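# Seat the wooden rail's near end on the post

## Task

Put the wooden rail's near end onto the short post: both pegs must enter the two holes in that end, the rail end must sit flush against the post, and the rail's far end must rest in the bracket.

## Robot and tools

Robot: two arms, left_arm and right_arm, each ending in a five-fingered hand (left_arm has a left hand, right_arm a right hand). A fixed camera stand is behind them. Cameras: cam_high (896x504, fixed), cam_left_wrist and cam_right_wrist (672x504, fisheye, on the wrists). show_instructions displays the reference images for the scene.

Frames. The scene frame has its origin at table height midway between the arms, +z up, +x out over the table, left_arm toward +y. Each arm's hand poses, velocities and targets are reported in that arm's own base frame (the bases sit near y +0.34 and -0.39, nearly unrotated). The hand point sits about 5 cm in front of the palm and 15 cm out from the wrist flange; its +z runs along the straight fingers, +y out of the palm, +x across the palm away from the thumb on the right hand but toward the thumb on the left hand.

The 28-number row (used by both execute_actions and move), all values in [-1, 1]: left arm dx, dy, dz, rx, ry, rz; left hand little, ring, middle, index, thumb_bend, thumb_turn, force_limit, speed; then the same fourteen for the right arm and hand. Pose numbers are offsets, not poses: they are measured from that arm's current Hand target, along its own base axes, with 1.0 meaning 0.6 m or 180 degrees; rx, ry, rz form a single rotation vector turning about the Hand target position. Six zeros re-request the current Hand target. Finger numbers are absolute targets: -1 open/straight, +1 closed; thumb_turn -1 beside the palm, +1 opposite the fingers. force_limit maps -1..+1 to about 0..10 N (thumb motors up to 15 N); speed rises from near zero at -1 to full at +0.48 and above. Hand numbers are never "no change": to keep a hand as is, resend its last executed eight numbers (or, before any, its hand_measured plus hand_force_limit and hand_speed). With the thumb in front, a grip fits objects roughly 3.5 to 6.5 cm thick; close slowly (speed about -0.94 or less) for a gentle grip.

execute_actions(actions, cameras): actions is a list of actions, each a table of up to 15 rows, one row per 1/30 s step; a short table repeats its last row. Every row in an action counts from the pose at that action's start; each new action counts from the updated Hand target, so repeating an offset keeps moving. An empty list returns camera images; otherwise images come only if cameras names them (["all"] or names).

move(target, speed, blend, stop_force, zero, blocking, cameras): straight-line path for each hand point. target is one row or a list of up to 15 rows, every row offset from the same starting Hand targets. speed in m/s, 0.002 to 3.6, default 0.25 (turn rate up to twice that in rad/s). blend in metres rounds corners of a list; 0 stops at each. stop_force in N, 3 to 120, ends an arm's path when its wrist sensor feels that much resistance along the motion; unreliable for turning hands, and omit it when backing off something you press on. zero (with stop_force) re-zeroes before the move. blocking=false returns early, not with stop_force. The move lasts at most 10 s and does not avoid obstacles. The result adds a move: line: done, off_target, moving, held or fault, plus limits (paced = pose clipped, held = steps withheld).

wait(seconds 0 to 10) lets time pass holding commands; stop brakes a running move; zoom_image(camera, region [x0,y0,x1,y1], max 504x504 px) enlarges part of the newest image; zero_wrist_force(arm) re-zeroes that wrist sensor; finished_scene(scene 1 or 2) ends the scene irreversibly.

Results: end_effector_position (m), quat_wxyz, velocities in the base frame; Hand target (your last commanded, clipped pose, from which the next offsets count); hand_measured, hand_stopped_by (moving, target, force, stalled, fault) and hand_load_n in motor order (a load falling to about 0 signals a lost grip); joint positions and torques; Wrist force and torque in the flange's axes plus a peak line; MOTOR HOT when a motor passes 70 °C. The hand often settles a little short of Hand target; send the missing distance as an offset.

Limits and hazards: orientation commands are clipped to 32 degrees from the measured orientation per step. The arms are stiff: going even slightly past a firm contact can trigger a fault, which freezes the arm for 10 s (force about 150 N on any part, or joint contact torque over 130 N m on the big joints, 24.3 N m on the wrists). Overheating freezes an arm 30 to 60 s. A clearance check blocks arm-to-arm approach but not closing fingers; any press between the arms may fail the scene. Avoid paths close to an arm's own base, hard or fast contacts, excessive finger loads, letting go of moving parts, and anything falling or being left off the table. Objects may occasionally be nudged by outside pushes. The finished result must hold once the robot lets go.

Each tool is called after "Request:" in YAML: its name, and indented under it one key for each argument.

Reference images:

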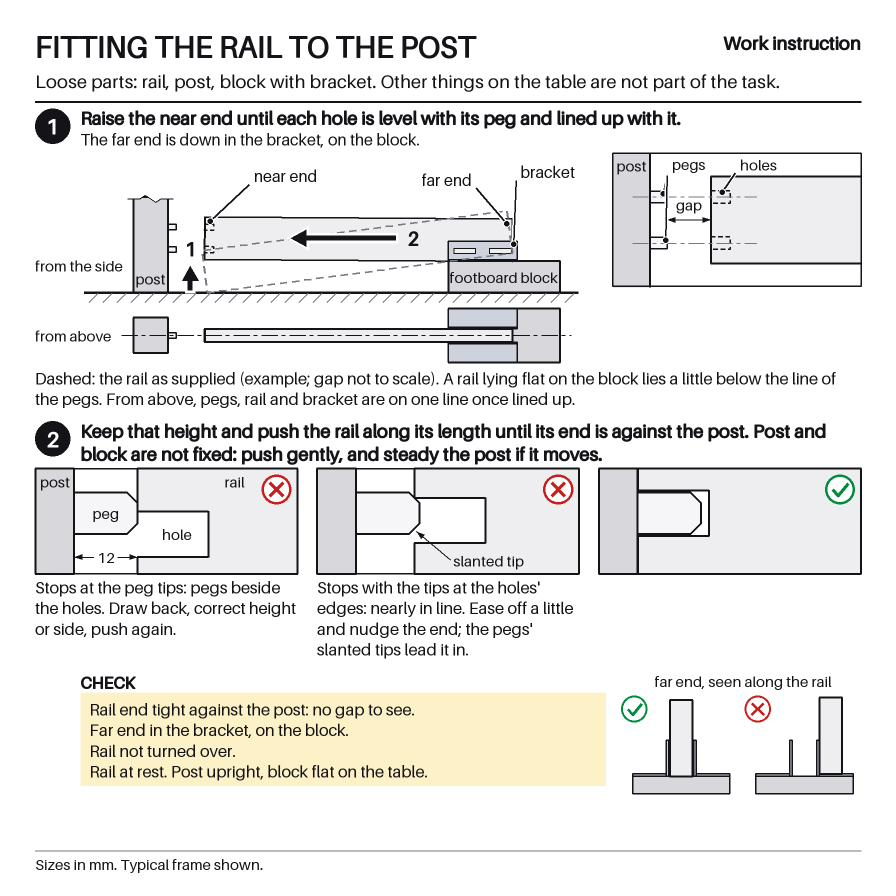

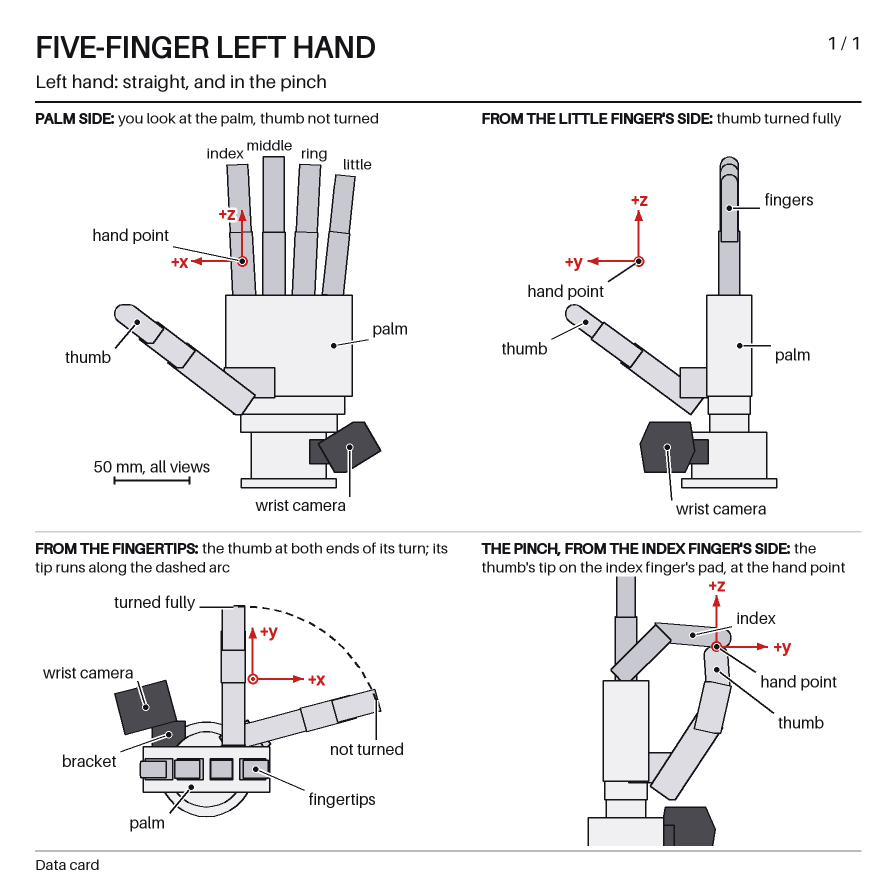

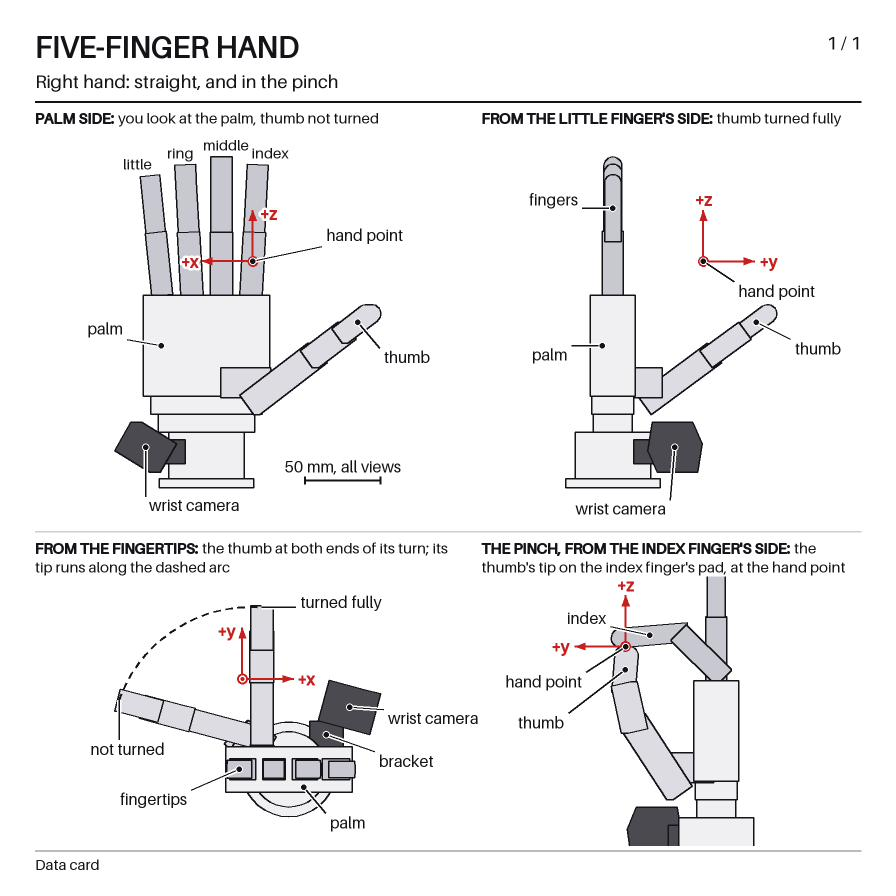

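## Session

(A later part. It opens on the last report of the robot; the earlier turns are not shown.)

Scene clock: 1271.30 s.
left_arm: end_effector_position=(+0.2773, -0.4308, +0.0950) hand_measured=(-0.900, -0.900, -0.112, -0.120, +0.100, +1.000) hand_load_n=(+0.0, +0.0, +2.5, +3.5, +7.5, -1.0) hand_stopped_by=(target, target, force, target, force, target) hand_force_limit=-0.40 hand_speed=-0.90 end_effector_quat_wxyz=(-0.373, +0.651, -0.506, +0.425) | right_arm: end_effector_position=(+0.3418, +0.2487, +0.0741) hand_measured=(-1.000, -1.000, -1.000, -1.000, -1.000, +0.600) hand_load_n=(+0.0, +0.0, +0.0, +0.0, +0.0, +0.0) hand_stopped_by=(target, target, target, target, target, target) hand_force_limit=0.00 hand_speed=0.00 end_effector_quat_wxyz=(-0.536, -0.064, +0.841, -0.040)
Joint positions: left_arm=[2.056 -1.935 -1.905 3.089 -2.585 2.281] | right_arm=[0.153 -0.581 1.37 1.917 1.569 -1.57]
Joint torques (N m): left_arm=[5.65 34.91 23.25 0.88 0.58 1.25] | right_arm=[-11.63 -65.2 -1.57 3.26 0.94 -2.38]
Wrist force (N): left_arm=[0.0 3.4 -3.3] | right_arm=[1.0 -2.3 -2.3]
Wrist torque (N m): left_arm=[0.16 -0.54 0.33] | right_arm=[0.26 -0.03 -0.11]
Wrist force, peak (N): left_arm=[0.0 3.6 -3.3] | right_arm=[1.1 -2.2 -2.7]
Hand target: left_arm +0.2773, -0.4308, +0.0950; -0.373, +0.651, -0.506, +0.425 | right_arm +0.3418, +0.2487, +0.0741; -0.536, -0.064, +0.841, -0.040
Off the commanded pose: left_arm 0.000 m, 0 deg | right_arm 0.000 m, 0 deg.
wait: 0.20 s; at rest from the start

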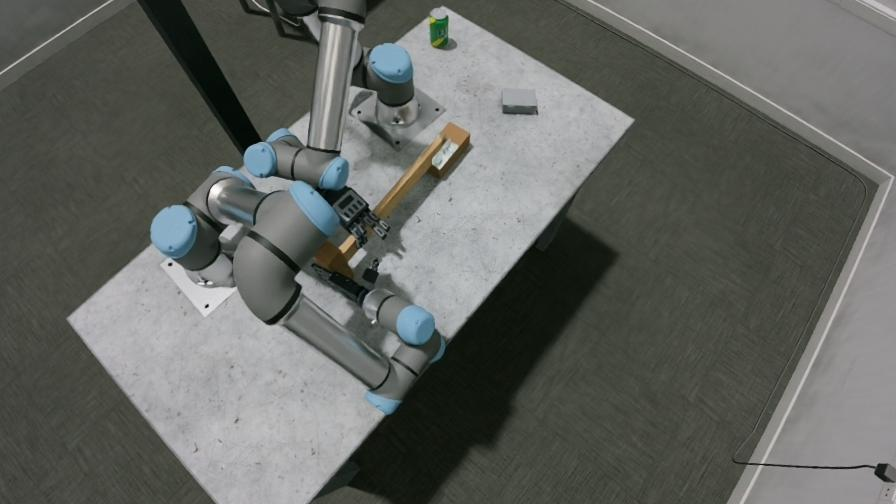

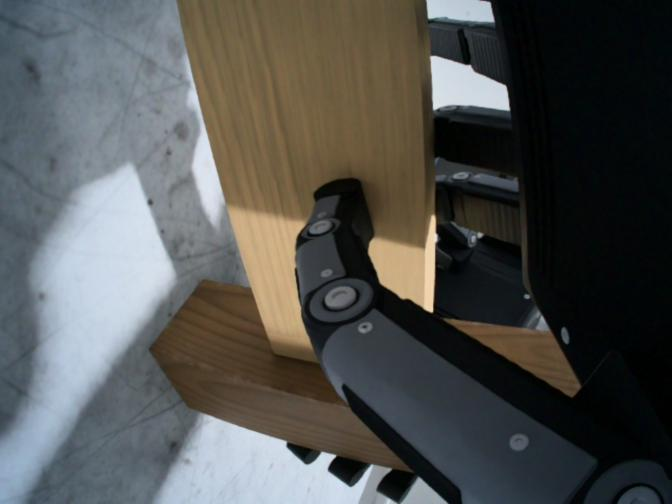

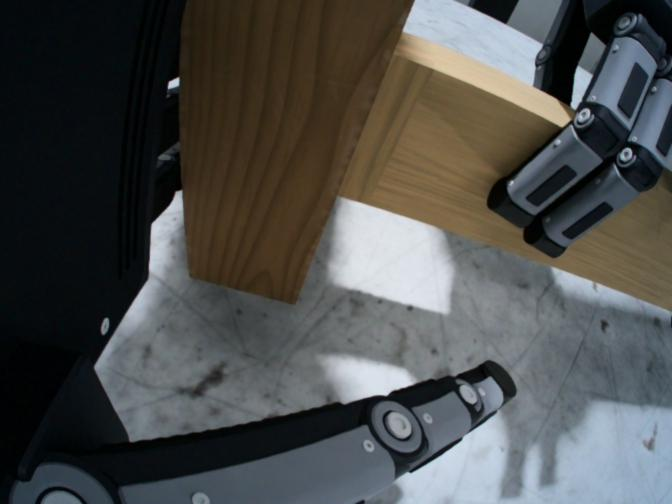

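Request:
move:
  target: [0,0,0,0,0,0, -0.9, -0.9, 0.1, -0.12, -0.3, 1, -0.4, -0.8, 0,0,0,0,0,0, -1, -1, -1, -1, -1, 0.6, 0, 0]

Request:
move:
  target: [0,0,0,0,0,0, -0.9, -0.9, -0.7, -0.7, -0.3, 1, -0.4, -0.6, 0,0,0,0,0,0, -1, -1, -1, -1, -1, 0.6, 0, 0]
  cameras: ["cam_left_wrist", "cam_right_wrist"]

Scene clock: 1280.50 s.
left_arm: end_effector_position=(+0.2773, -0.4308, +0.0950) hand_measured=(-0.900, -0.900, -0.112, -0.120, -0.300, +1.000) hand_load_n=(+0.0, +0.0, +0.5, +0.5, +0.0, -0.5) hand_stopped_by=(target, target, force, target, target, target) hand_force_limit=-0.40 hand_speed=-0.80 end_effector_quat_wxyz=(-0.373, +0.651, -0.506, +0.425) | right_arm: end_effector_position=(+0.3418, +0.2487, +0.0741) hand_measured=(-1.000, -1.000, -1.000, -1.000, -1.000, +0.600) hand_load_n=(+0.0, +0.0, +0.0, +0.0, +0.0, +0.5) hand_stopped_by=(target, target, target, target, target, target) hand_force_limit=0.00 hand_speed=0.00 end_effector_quat_wxyz=(-0.536, -0.064, +0.841, -0.040)
Joint positions: left_arm=[2.056 -1.935 -1.905 3.089 -2.585 2.281] | right_arm=[0.153 -0.581 1.37 1.917 1.569 -1.57]
Joint torques (N m): left_arm=[6.06 34.77 10.75 -1.59 0.56 1.31] | right_arm=[-11.62 -64.86 -3.47 3.3 0.97 -1.9]
Wrist force (N): left_arm=[2.1 0.8 -1.7] | right_arm=[0.2 -0.4 -1.5]
Wrist torque (N m): left_arm=[0.15 -0.48 0.41] | right_arm=[0.21 -0.06 -0.14]
Wrist force, peak (N): left_arm=[0.2 3.4 -3.7] | right_arm=[1.0 -2.7 -2.5]
Hand target: left_arm +0.2773, -0.4308, +0.0950; -0.373, +0.651, -0.506, +0.425 | right_arm +0.3418, +0.2487, +0.0741; -0.536, -0.064, +0.841, -0.040
Off the commanded pose: left_arm 0.000 m, 0 deg | right_arm 0.000 m, 0 deg.
move: done

Scene clock: 1281.30 s.
left_arm: end_effector_position=(+0.2773, -0.4308, +0.0950) hand_measured=(-0.900, -0.900, -0.700, -0.700, -0.300, +1.000) hand_load_n=(+0.0, +0.0, +0.0, +0.0, +0.0, +0.0) hand_stopped_by=(target, target, target, target, target, target) hand_force_limit=-0.40 hand_speed=-0.60 end_effector_quat_wxyz=(-0.373, +0.651, -0.506, +0.425) | right_arm: end_effector_position=(+0.3418, +0.2487, +0.0741) hand_measured=(-1.000, -1.000, -1.000, -1.000, -1.000, +0.600) hand_load_n=(+0.0, +0.0, +0.0, +0.0, +0.0, +0.0) hand_stopped_by=(target, target, target, target, target, target) hand_force_limit=0.00 hand_speed=0.00 end_effector_quat_wxyz=(-0.536, -0.064, +0.841, -0.040)
Joint positions: left_arm=[2.056 -1.935 -1.905 3.089 -2.585 2.281] | right_arm=[0.153 -0.581 1.37 1.917 1.569 -1.57]
Joint torques (N m): left_arm=[6.03 35.09 9.68 -1.74 0 1.19] | right_arm=[-11.19 -65.21 -5.16 3.25 1.02 -2]
Wrist force (N): left_arm=[2.8 0.6 -2.8] | right_arm=[0.2 0.0 -1.4]
Wrist torque (N m): left_arm=[0.10 -0.40 0.39] | right_arm=[0.24 -0.08 -0.09]
Wrist force, peak (N): left_arm=[3.0 0.7 -3.2] | right_arm=[0.0 -0.3 -1.5]
Hand target: left_arm +0.2773, -0.4308, +0.0950; -0.373, +0.651, -0.506, +0.425 | right_arm +0.3418, +0.2487, +0.0741; -0.536, -0.064, +0.841, -0.040
Off the commanded pose: left_arm 0.000 m, 0 deg | right_arm 0.000 m, 0 deg.
move: done
Images, in order (width x height): cam_left_wrist 672x504, cam_right_wrist 672x504.

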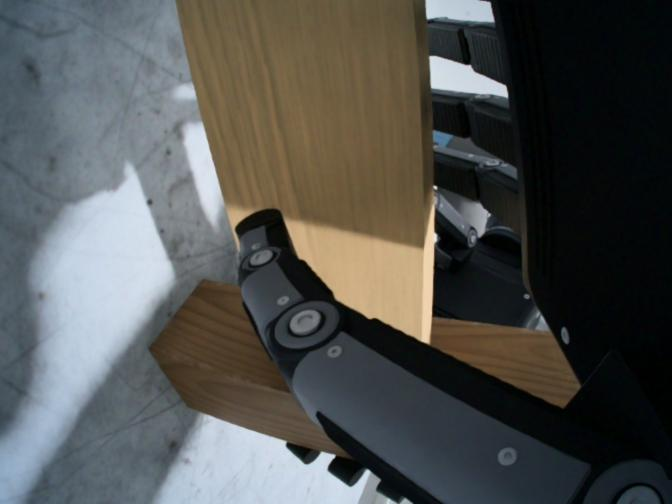

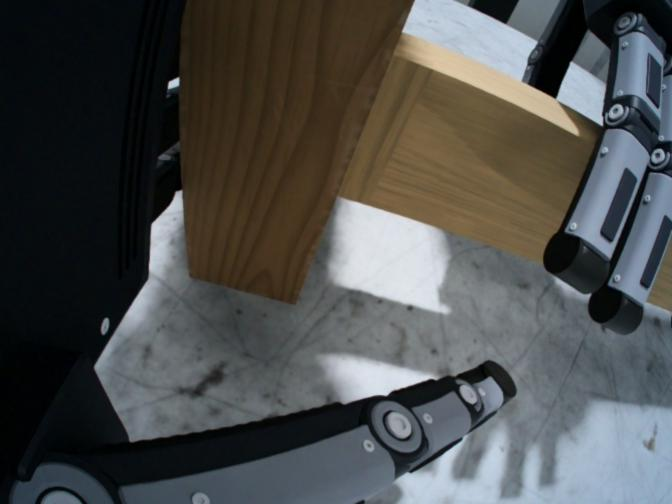

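Request:
move:
  target:
    - [-0.005,0,0.13,0,0,0, -0.9, -0.9, -0.7, -0.7, -0.3, 1, -0.4, -0.6, 0,0,0,0,0,0, -1, -1, -1, -1, -1, 0.6, 0, 0]
    - [-0.02,0.1,0.3,0,0,0, -0.9, -0.9, -0.7, -0.7, -0.3, 1, -0.4, -0.6, 0,0,0,0,0,0, -1, -1, -1, -1, -1, 0.6, 0, 0]
  speed: [0.06, 0.15]
  blend: [0.01, 0]

Request:
move:
  target:
    - [0,0,0,0,0,0, -0.9, -0.9, -0.7, -0.7, -0.3, 1, -0.4, -0.6, 0.01,-0.066,0,0,0,0, -1, -1, -1, -1, -1, 0.6, 0, 0]
    - [0,0,0,0,0,0, -0.9, -0.9, -0.7, -0.7, -0.3, 1, -0.4, -0.6, 0.25,-0.1,0.25,0,0,0, -1, -1, -1, -1, -1, 0.6, 0, 0]
  speed: [0.05, 0.15]
  blend: [0.005, 0]
  cameras: ["all"]

Request:
zoom_image:
  camera: "cam_high"
  region: [300, 110, 490, 310]

Request:
zoom_image:
  camera: "cam_left_wrist"
  region: [50, 150, 400, 500]

Scene clock: 1298.87 s.
left_arm: end_effector_position=(+0.2653, -0.3708, +0.2750) hand_measured=(-0.900, -0.900, -0.700, -0.700, -0.300, +1.000) hand_load_n=(+0.0, +0.0, +0.0, +0.0, +0.0, +0.0) hand_stopped_by=(target, target, target, target, target, target) hand_force_limit=-0.40 hand_speed=-0.60 end_effector_quat_wxyz=(-0.373, +0.651, -0.506, +0.426) | right_arm: end_effector_position=(+0.3418, +0.2487, +0.0741) hand_measured=(-1.000, -1.000, -1.000, -1.000, -1.000, +0.600) hand_load_n=(+0.0, +0.0, +0.0, +0.0, +0.0, +0.5) hand_stopped_by=(target, target, target, target, target, target) hand_force_limit=0.00 hand_speed=0.00 end_effector_quat_wxyz=(-0.536, -0.064, +0.841, -0.040)
Joint positions: left_arm=[2.11 -1.576 -1.814 2.694 -2.545 2.346] | right_arm=[0.153 -0.581 1.37 1.917 1.569 -1.57]
Joint torques (N m): left_arm=[-6.68 24.8 12.82 -1.58 -2.63 -0.67] | right_arm=[-11.88 -64.06 -5.36 3.35 1.13 -1.73]
Wrist force (N): left_arm=[2.9 0.6 -2.4] | right_arm=[0.1 -0.1 -1.4]
Wrist torque (N m): left_arm=[0.07 -0.38 0.40] | right_arm=[0.22 -0.07 -0.11]
Wrist force, peak (N): left_arm=[3.6 0.7 -3.2] | right_arm=[0.1 0.0 -1.6]
Hand target: left_arm +0.2653, -0.3708, +0.2750; -0.373, +0.651, -0.506, +0.425 | right_arm +0.3418, +0.2487, +0.0741; -0.536, -0.064, +0.841, -0.040
Off the commanded pose: left_arm 0.000 m, 0 deg | right_arm 0.000 m, 0 deg.
move: done

Scene clock: 1301.57 s.
left_arm: end_effector_position=(+0.2653, -0.3708, +0.2750) hand_measured=(-0.900, -0.900, -0.700, -0.700, -0.300, +1.000) hand_load_n=(+0.0, +0.0, +0.0, +0.0, +0.0, +0.0) hand_stopped_by=(target, target, target, target, target, target) hand_force_limit=-0.40 hand_speed=-0.60 end_effector_quat_wxyz=(-0.373, +0.651, -0.506, +0.425) | right_arm: end_effector_position=(+0.4918, +0.1887, +0.2239) hand_measured=(-1.000, -1.000, -1.000, -1.000, -1.000, +0.600) hand_load_n=(+0.0, +0.5, +0.0, +0.0, +0.0, +0.0) hand_stopped_by=(target, target, target, target, target, target) hand_force_limit=0.00 hand_speed=0.00 end_effector_quat_wxyz=(-0.536, -0.064, +0.841, -0.040)
Joint positions: left_arm=[2.11 -1.576 -1.814 2.693 -2.545 2.346] | right_arm=[0.039 -0.473 0.702 2.475 1.672 -1.618]
Joint torques (N m): left_arm=[-7.25 25.15 12.55 -2.04 -2.44 1.25] | right_arm=[10.82 -72.01 -28.27 4.27 -0.9 2.36]
Wrist force (N): left_arm=[2.8 1.0 -2.5] | right_arm=[0.1 0.6 -1.1]
Wrist torque (N m): left_arm=[0.14 -0.36 0.36] | right_arm=[0.14 -0.04 -0.03]
Wrist force, peak (N): left_arm=[3.3 1.0 -2.7] | right_arm=[0.5 0.4 -2.2]
Hand target: left_arm +0.2653, -0.3708, +0.2750; -0.373, +0.651, -0.506, +0.425 | right_arm +0.4918, +0.1887, +0.2241; -0.536, -0.064, +0.841, -0.040
Off the commanded pose: left_arm 0.000 m, 0 deg | right_arm 0.000 m, 0 deg.
move: done

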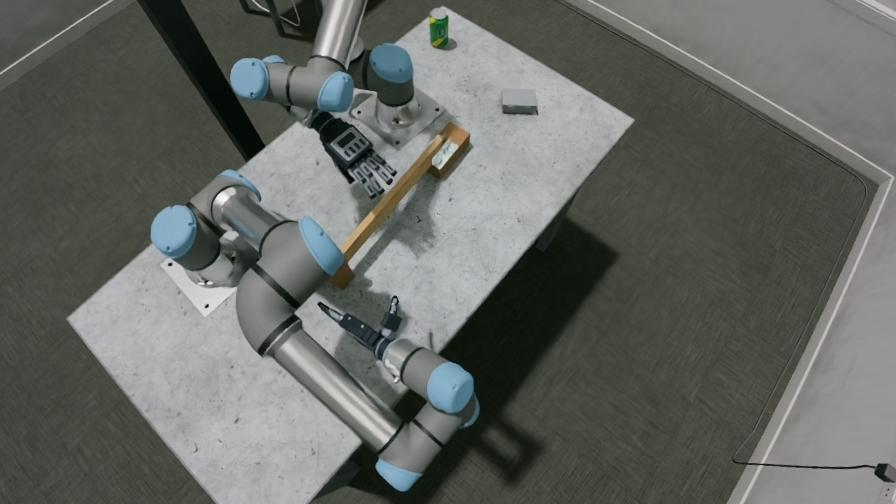

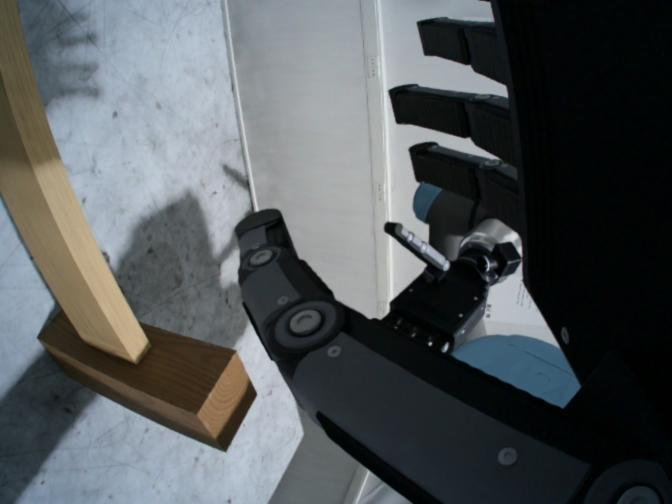

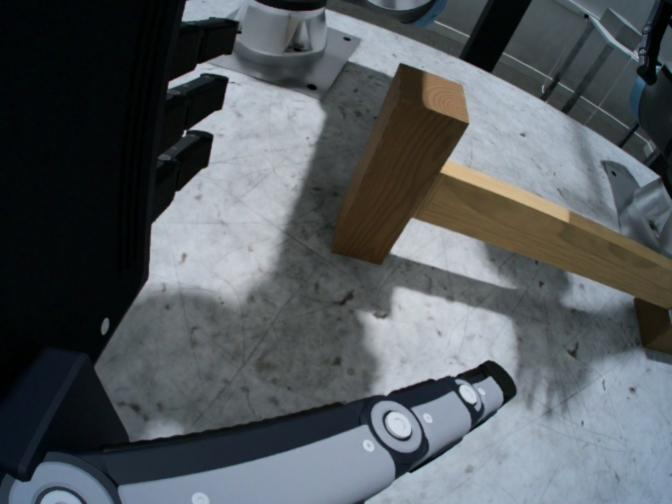

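Scaled by 2.520 from the camera's 896x504 image, which has a finer 1280x720 frame.

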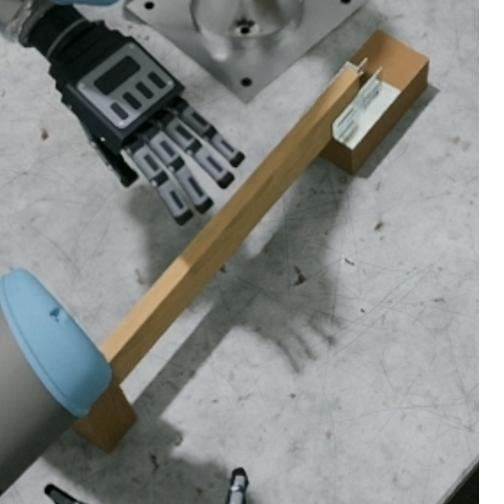

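Scaled by 1.440 from the camera's 672x504 image, which has a finer 960x720 frame.

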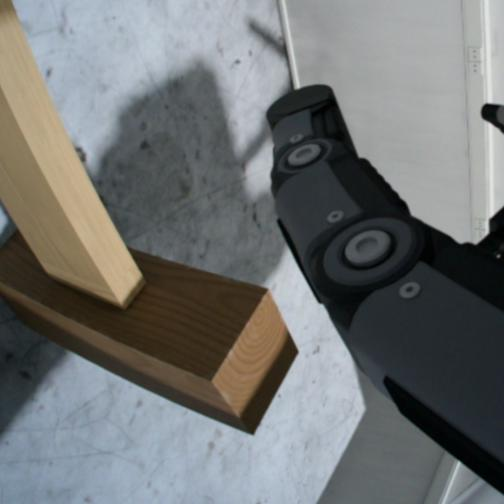

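Request:
zoom_image:
  camera: "cam_right_wrist"
  region: [330, 60, 530, 280]

Request:
zoom_image:
  camera: "cam_left_wrist"
  region: [60, 290, 180, 400]

Scaled by 2.291 from the camera's 672x504 image, which has a finer 960x720 frame.

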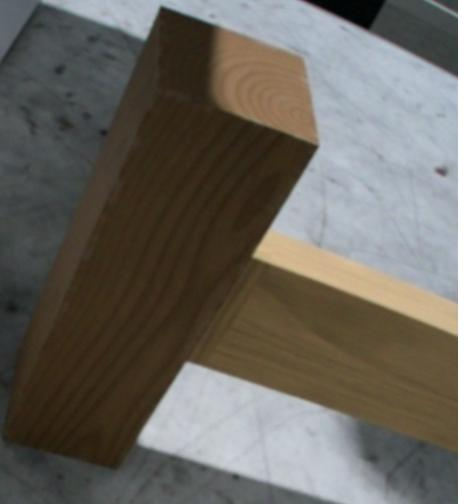

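Scaled by 4.200 from the camera's 672x504 image, which has a finer 960x720 frame.

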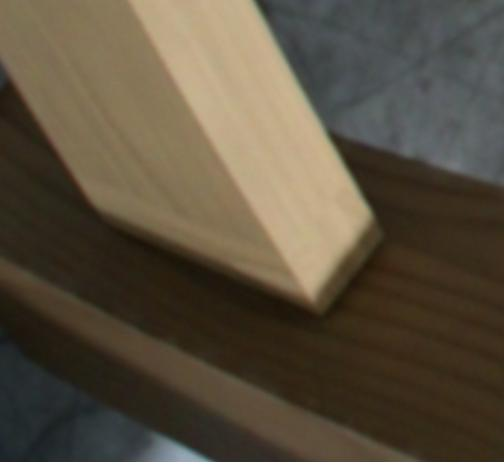

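Request:
move:
  target: [0.03,-0.08,-0.13,0,0,0, -0.9, -0.9, -0.7, -0.7, -0.3, 0, -0.4, 0, 0,0,0,0,0,0, -1, -1, -1, -1, -1, 0.6, 0, 0]
  speed: 0.1
  cameras: ["cam_left_wrist"]

Request:
zoom_image:
  camera: "cam_left_wrist"
  region: [100, 250, 300, 450]

Scene clock: 1319.17 s.
left_arm: end_effector_position=(+0.2832, -0.4188, +0.1971) hand_measured=(-0.900, -0.900, -0.700, -0.700, -0.300, +0.000) hand_load_n=(-0.5, +0.0, +0.0, +0.0, +0.0, +0.0) hand_stopped_by=(target, target, target, target, target, target) hand_force_limit=-0.40 hand_speed=0.00 end_effector_quat_wxyz=(-0.373, +0.651, -0.506, +0.426) | right_arm: end_effector_position=(+0.4918, +0.1887, +0.2241) hand_measured=(-1.000, -1.000, -1.000, -1.000, -1.000, +0.600) hand_load_n=(+0.0, +0.0, -0.5, +0.0, +0.0, +0.0) hand_stopped_by=(target, target, target, target, target, target) hand_force_limit=0.00 hand_speed=0.00 end_effector_quat_wxyz=(-0.536, -0.064, +0.841, -0.040)
Joint positions: left_arm=[2.085 -1.768 -1.815 2.863 -2.564 2.317] | right_arm=[0.039 -0.473 0.701 2.475 1.672 -1.618]
Joint torques (N m): left_arm=[7.35 21.13 12.29 -0.57 0.08 1.61] | right_arm=[9.85 -74.52 -25.37 3.73 -1.14 2.35]
Wrist force (N): left_arm=[3.2 0.6 -2.7] | right_arm=[-0.1 0.8 -1.2]
Wrist torque (N m): left_arm=[0.09 -0.43 0.44] | right_arm=[0.19 -0.02 -0.03]
Wrist force, peak (N): left_arm=[3.8 1.6 -2.3] | right_arm=[-0.1 0.5 -1.6]
Hand target: left_arm +0.2833, -0.4188, +0.1970; -0.373, +0.651, -0.506, +0.425 | right_arm +0.4918, +0.1887, +0.2241; -0.536, -0.064, +0.841, -0.040
Off the commanded pose: left_arm 0.000 m, 0 deg | right_arm 0.000 m, 0 deg.
move: done
Images, in order (width x height): cam_left_wrist 672x504.

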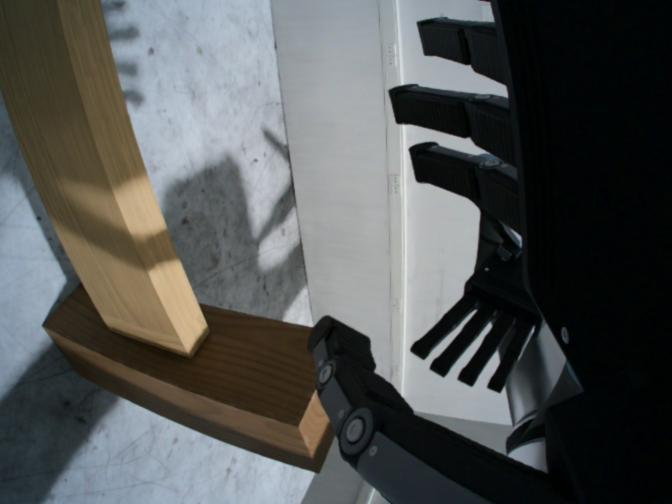

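Scaled by 2.520 from the camera's 672x504 image, which has a finer 960x720 frame.

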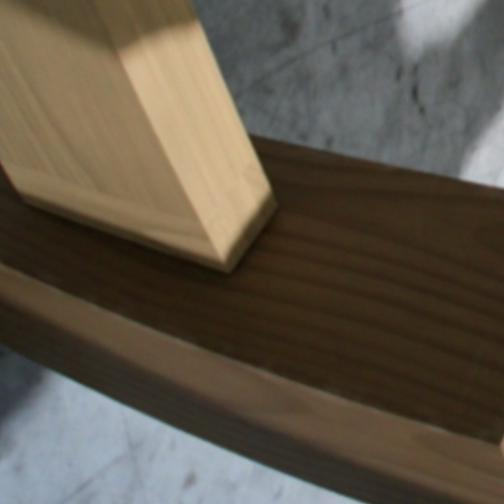

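Request:
zoom_image:
  camera: "cam_left_wrist"
  region: [160, 310, 220, 370]

Request:
zoom_image:
  camera: "cam_left_wrist"
  region: [95, 300, 175, 370]

Scaled by 8.400 from the camera's 672x504 image, which has a finer 960x720 frame.

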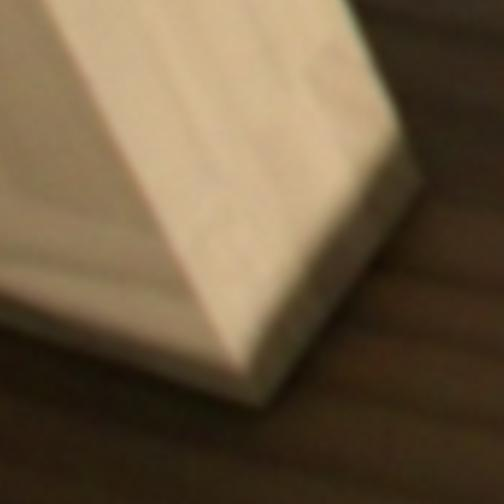

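Scaled by 6.300 from the camera's 672x504 image, which has a finer 960x720 frame.

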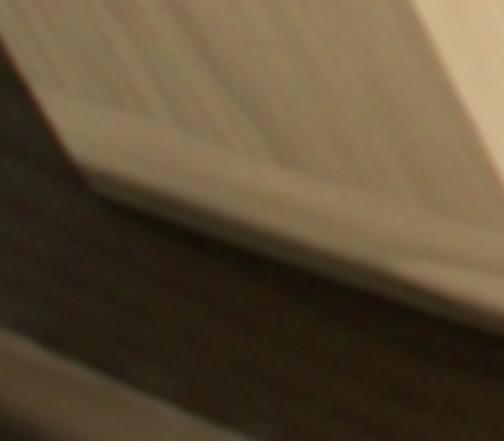

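Request:
finished_scene:
  scene: 1

The scene is finished: the task was done.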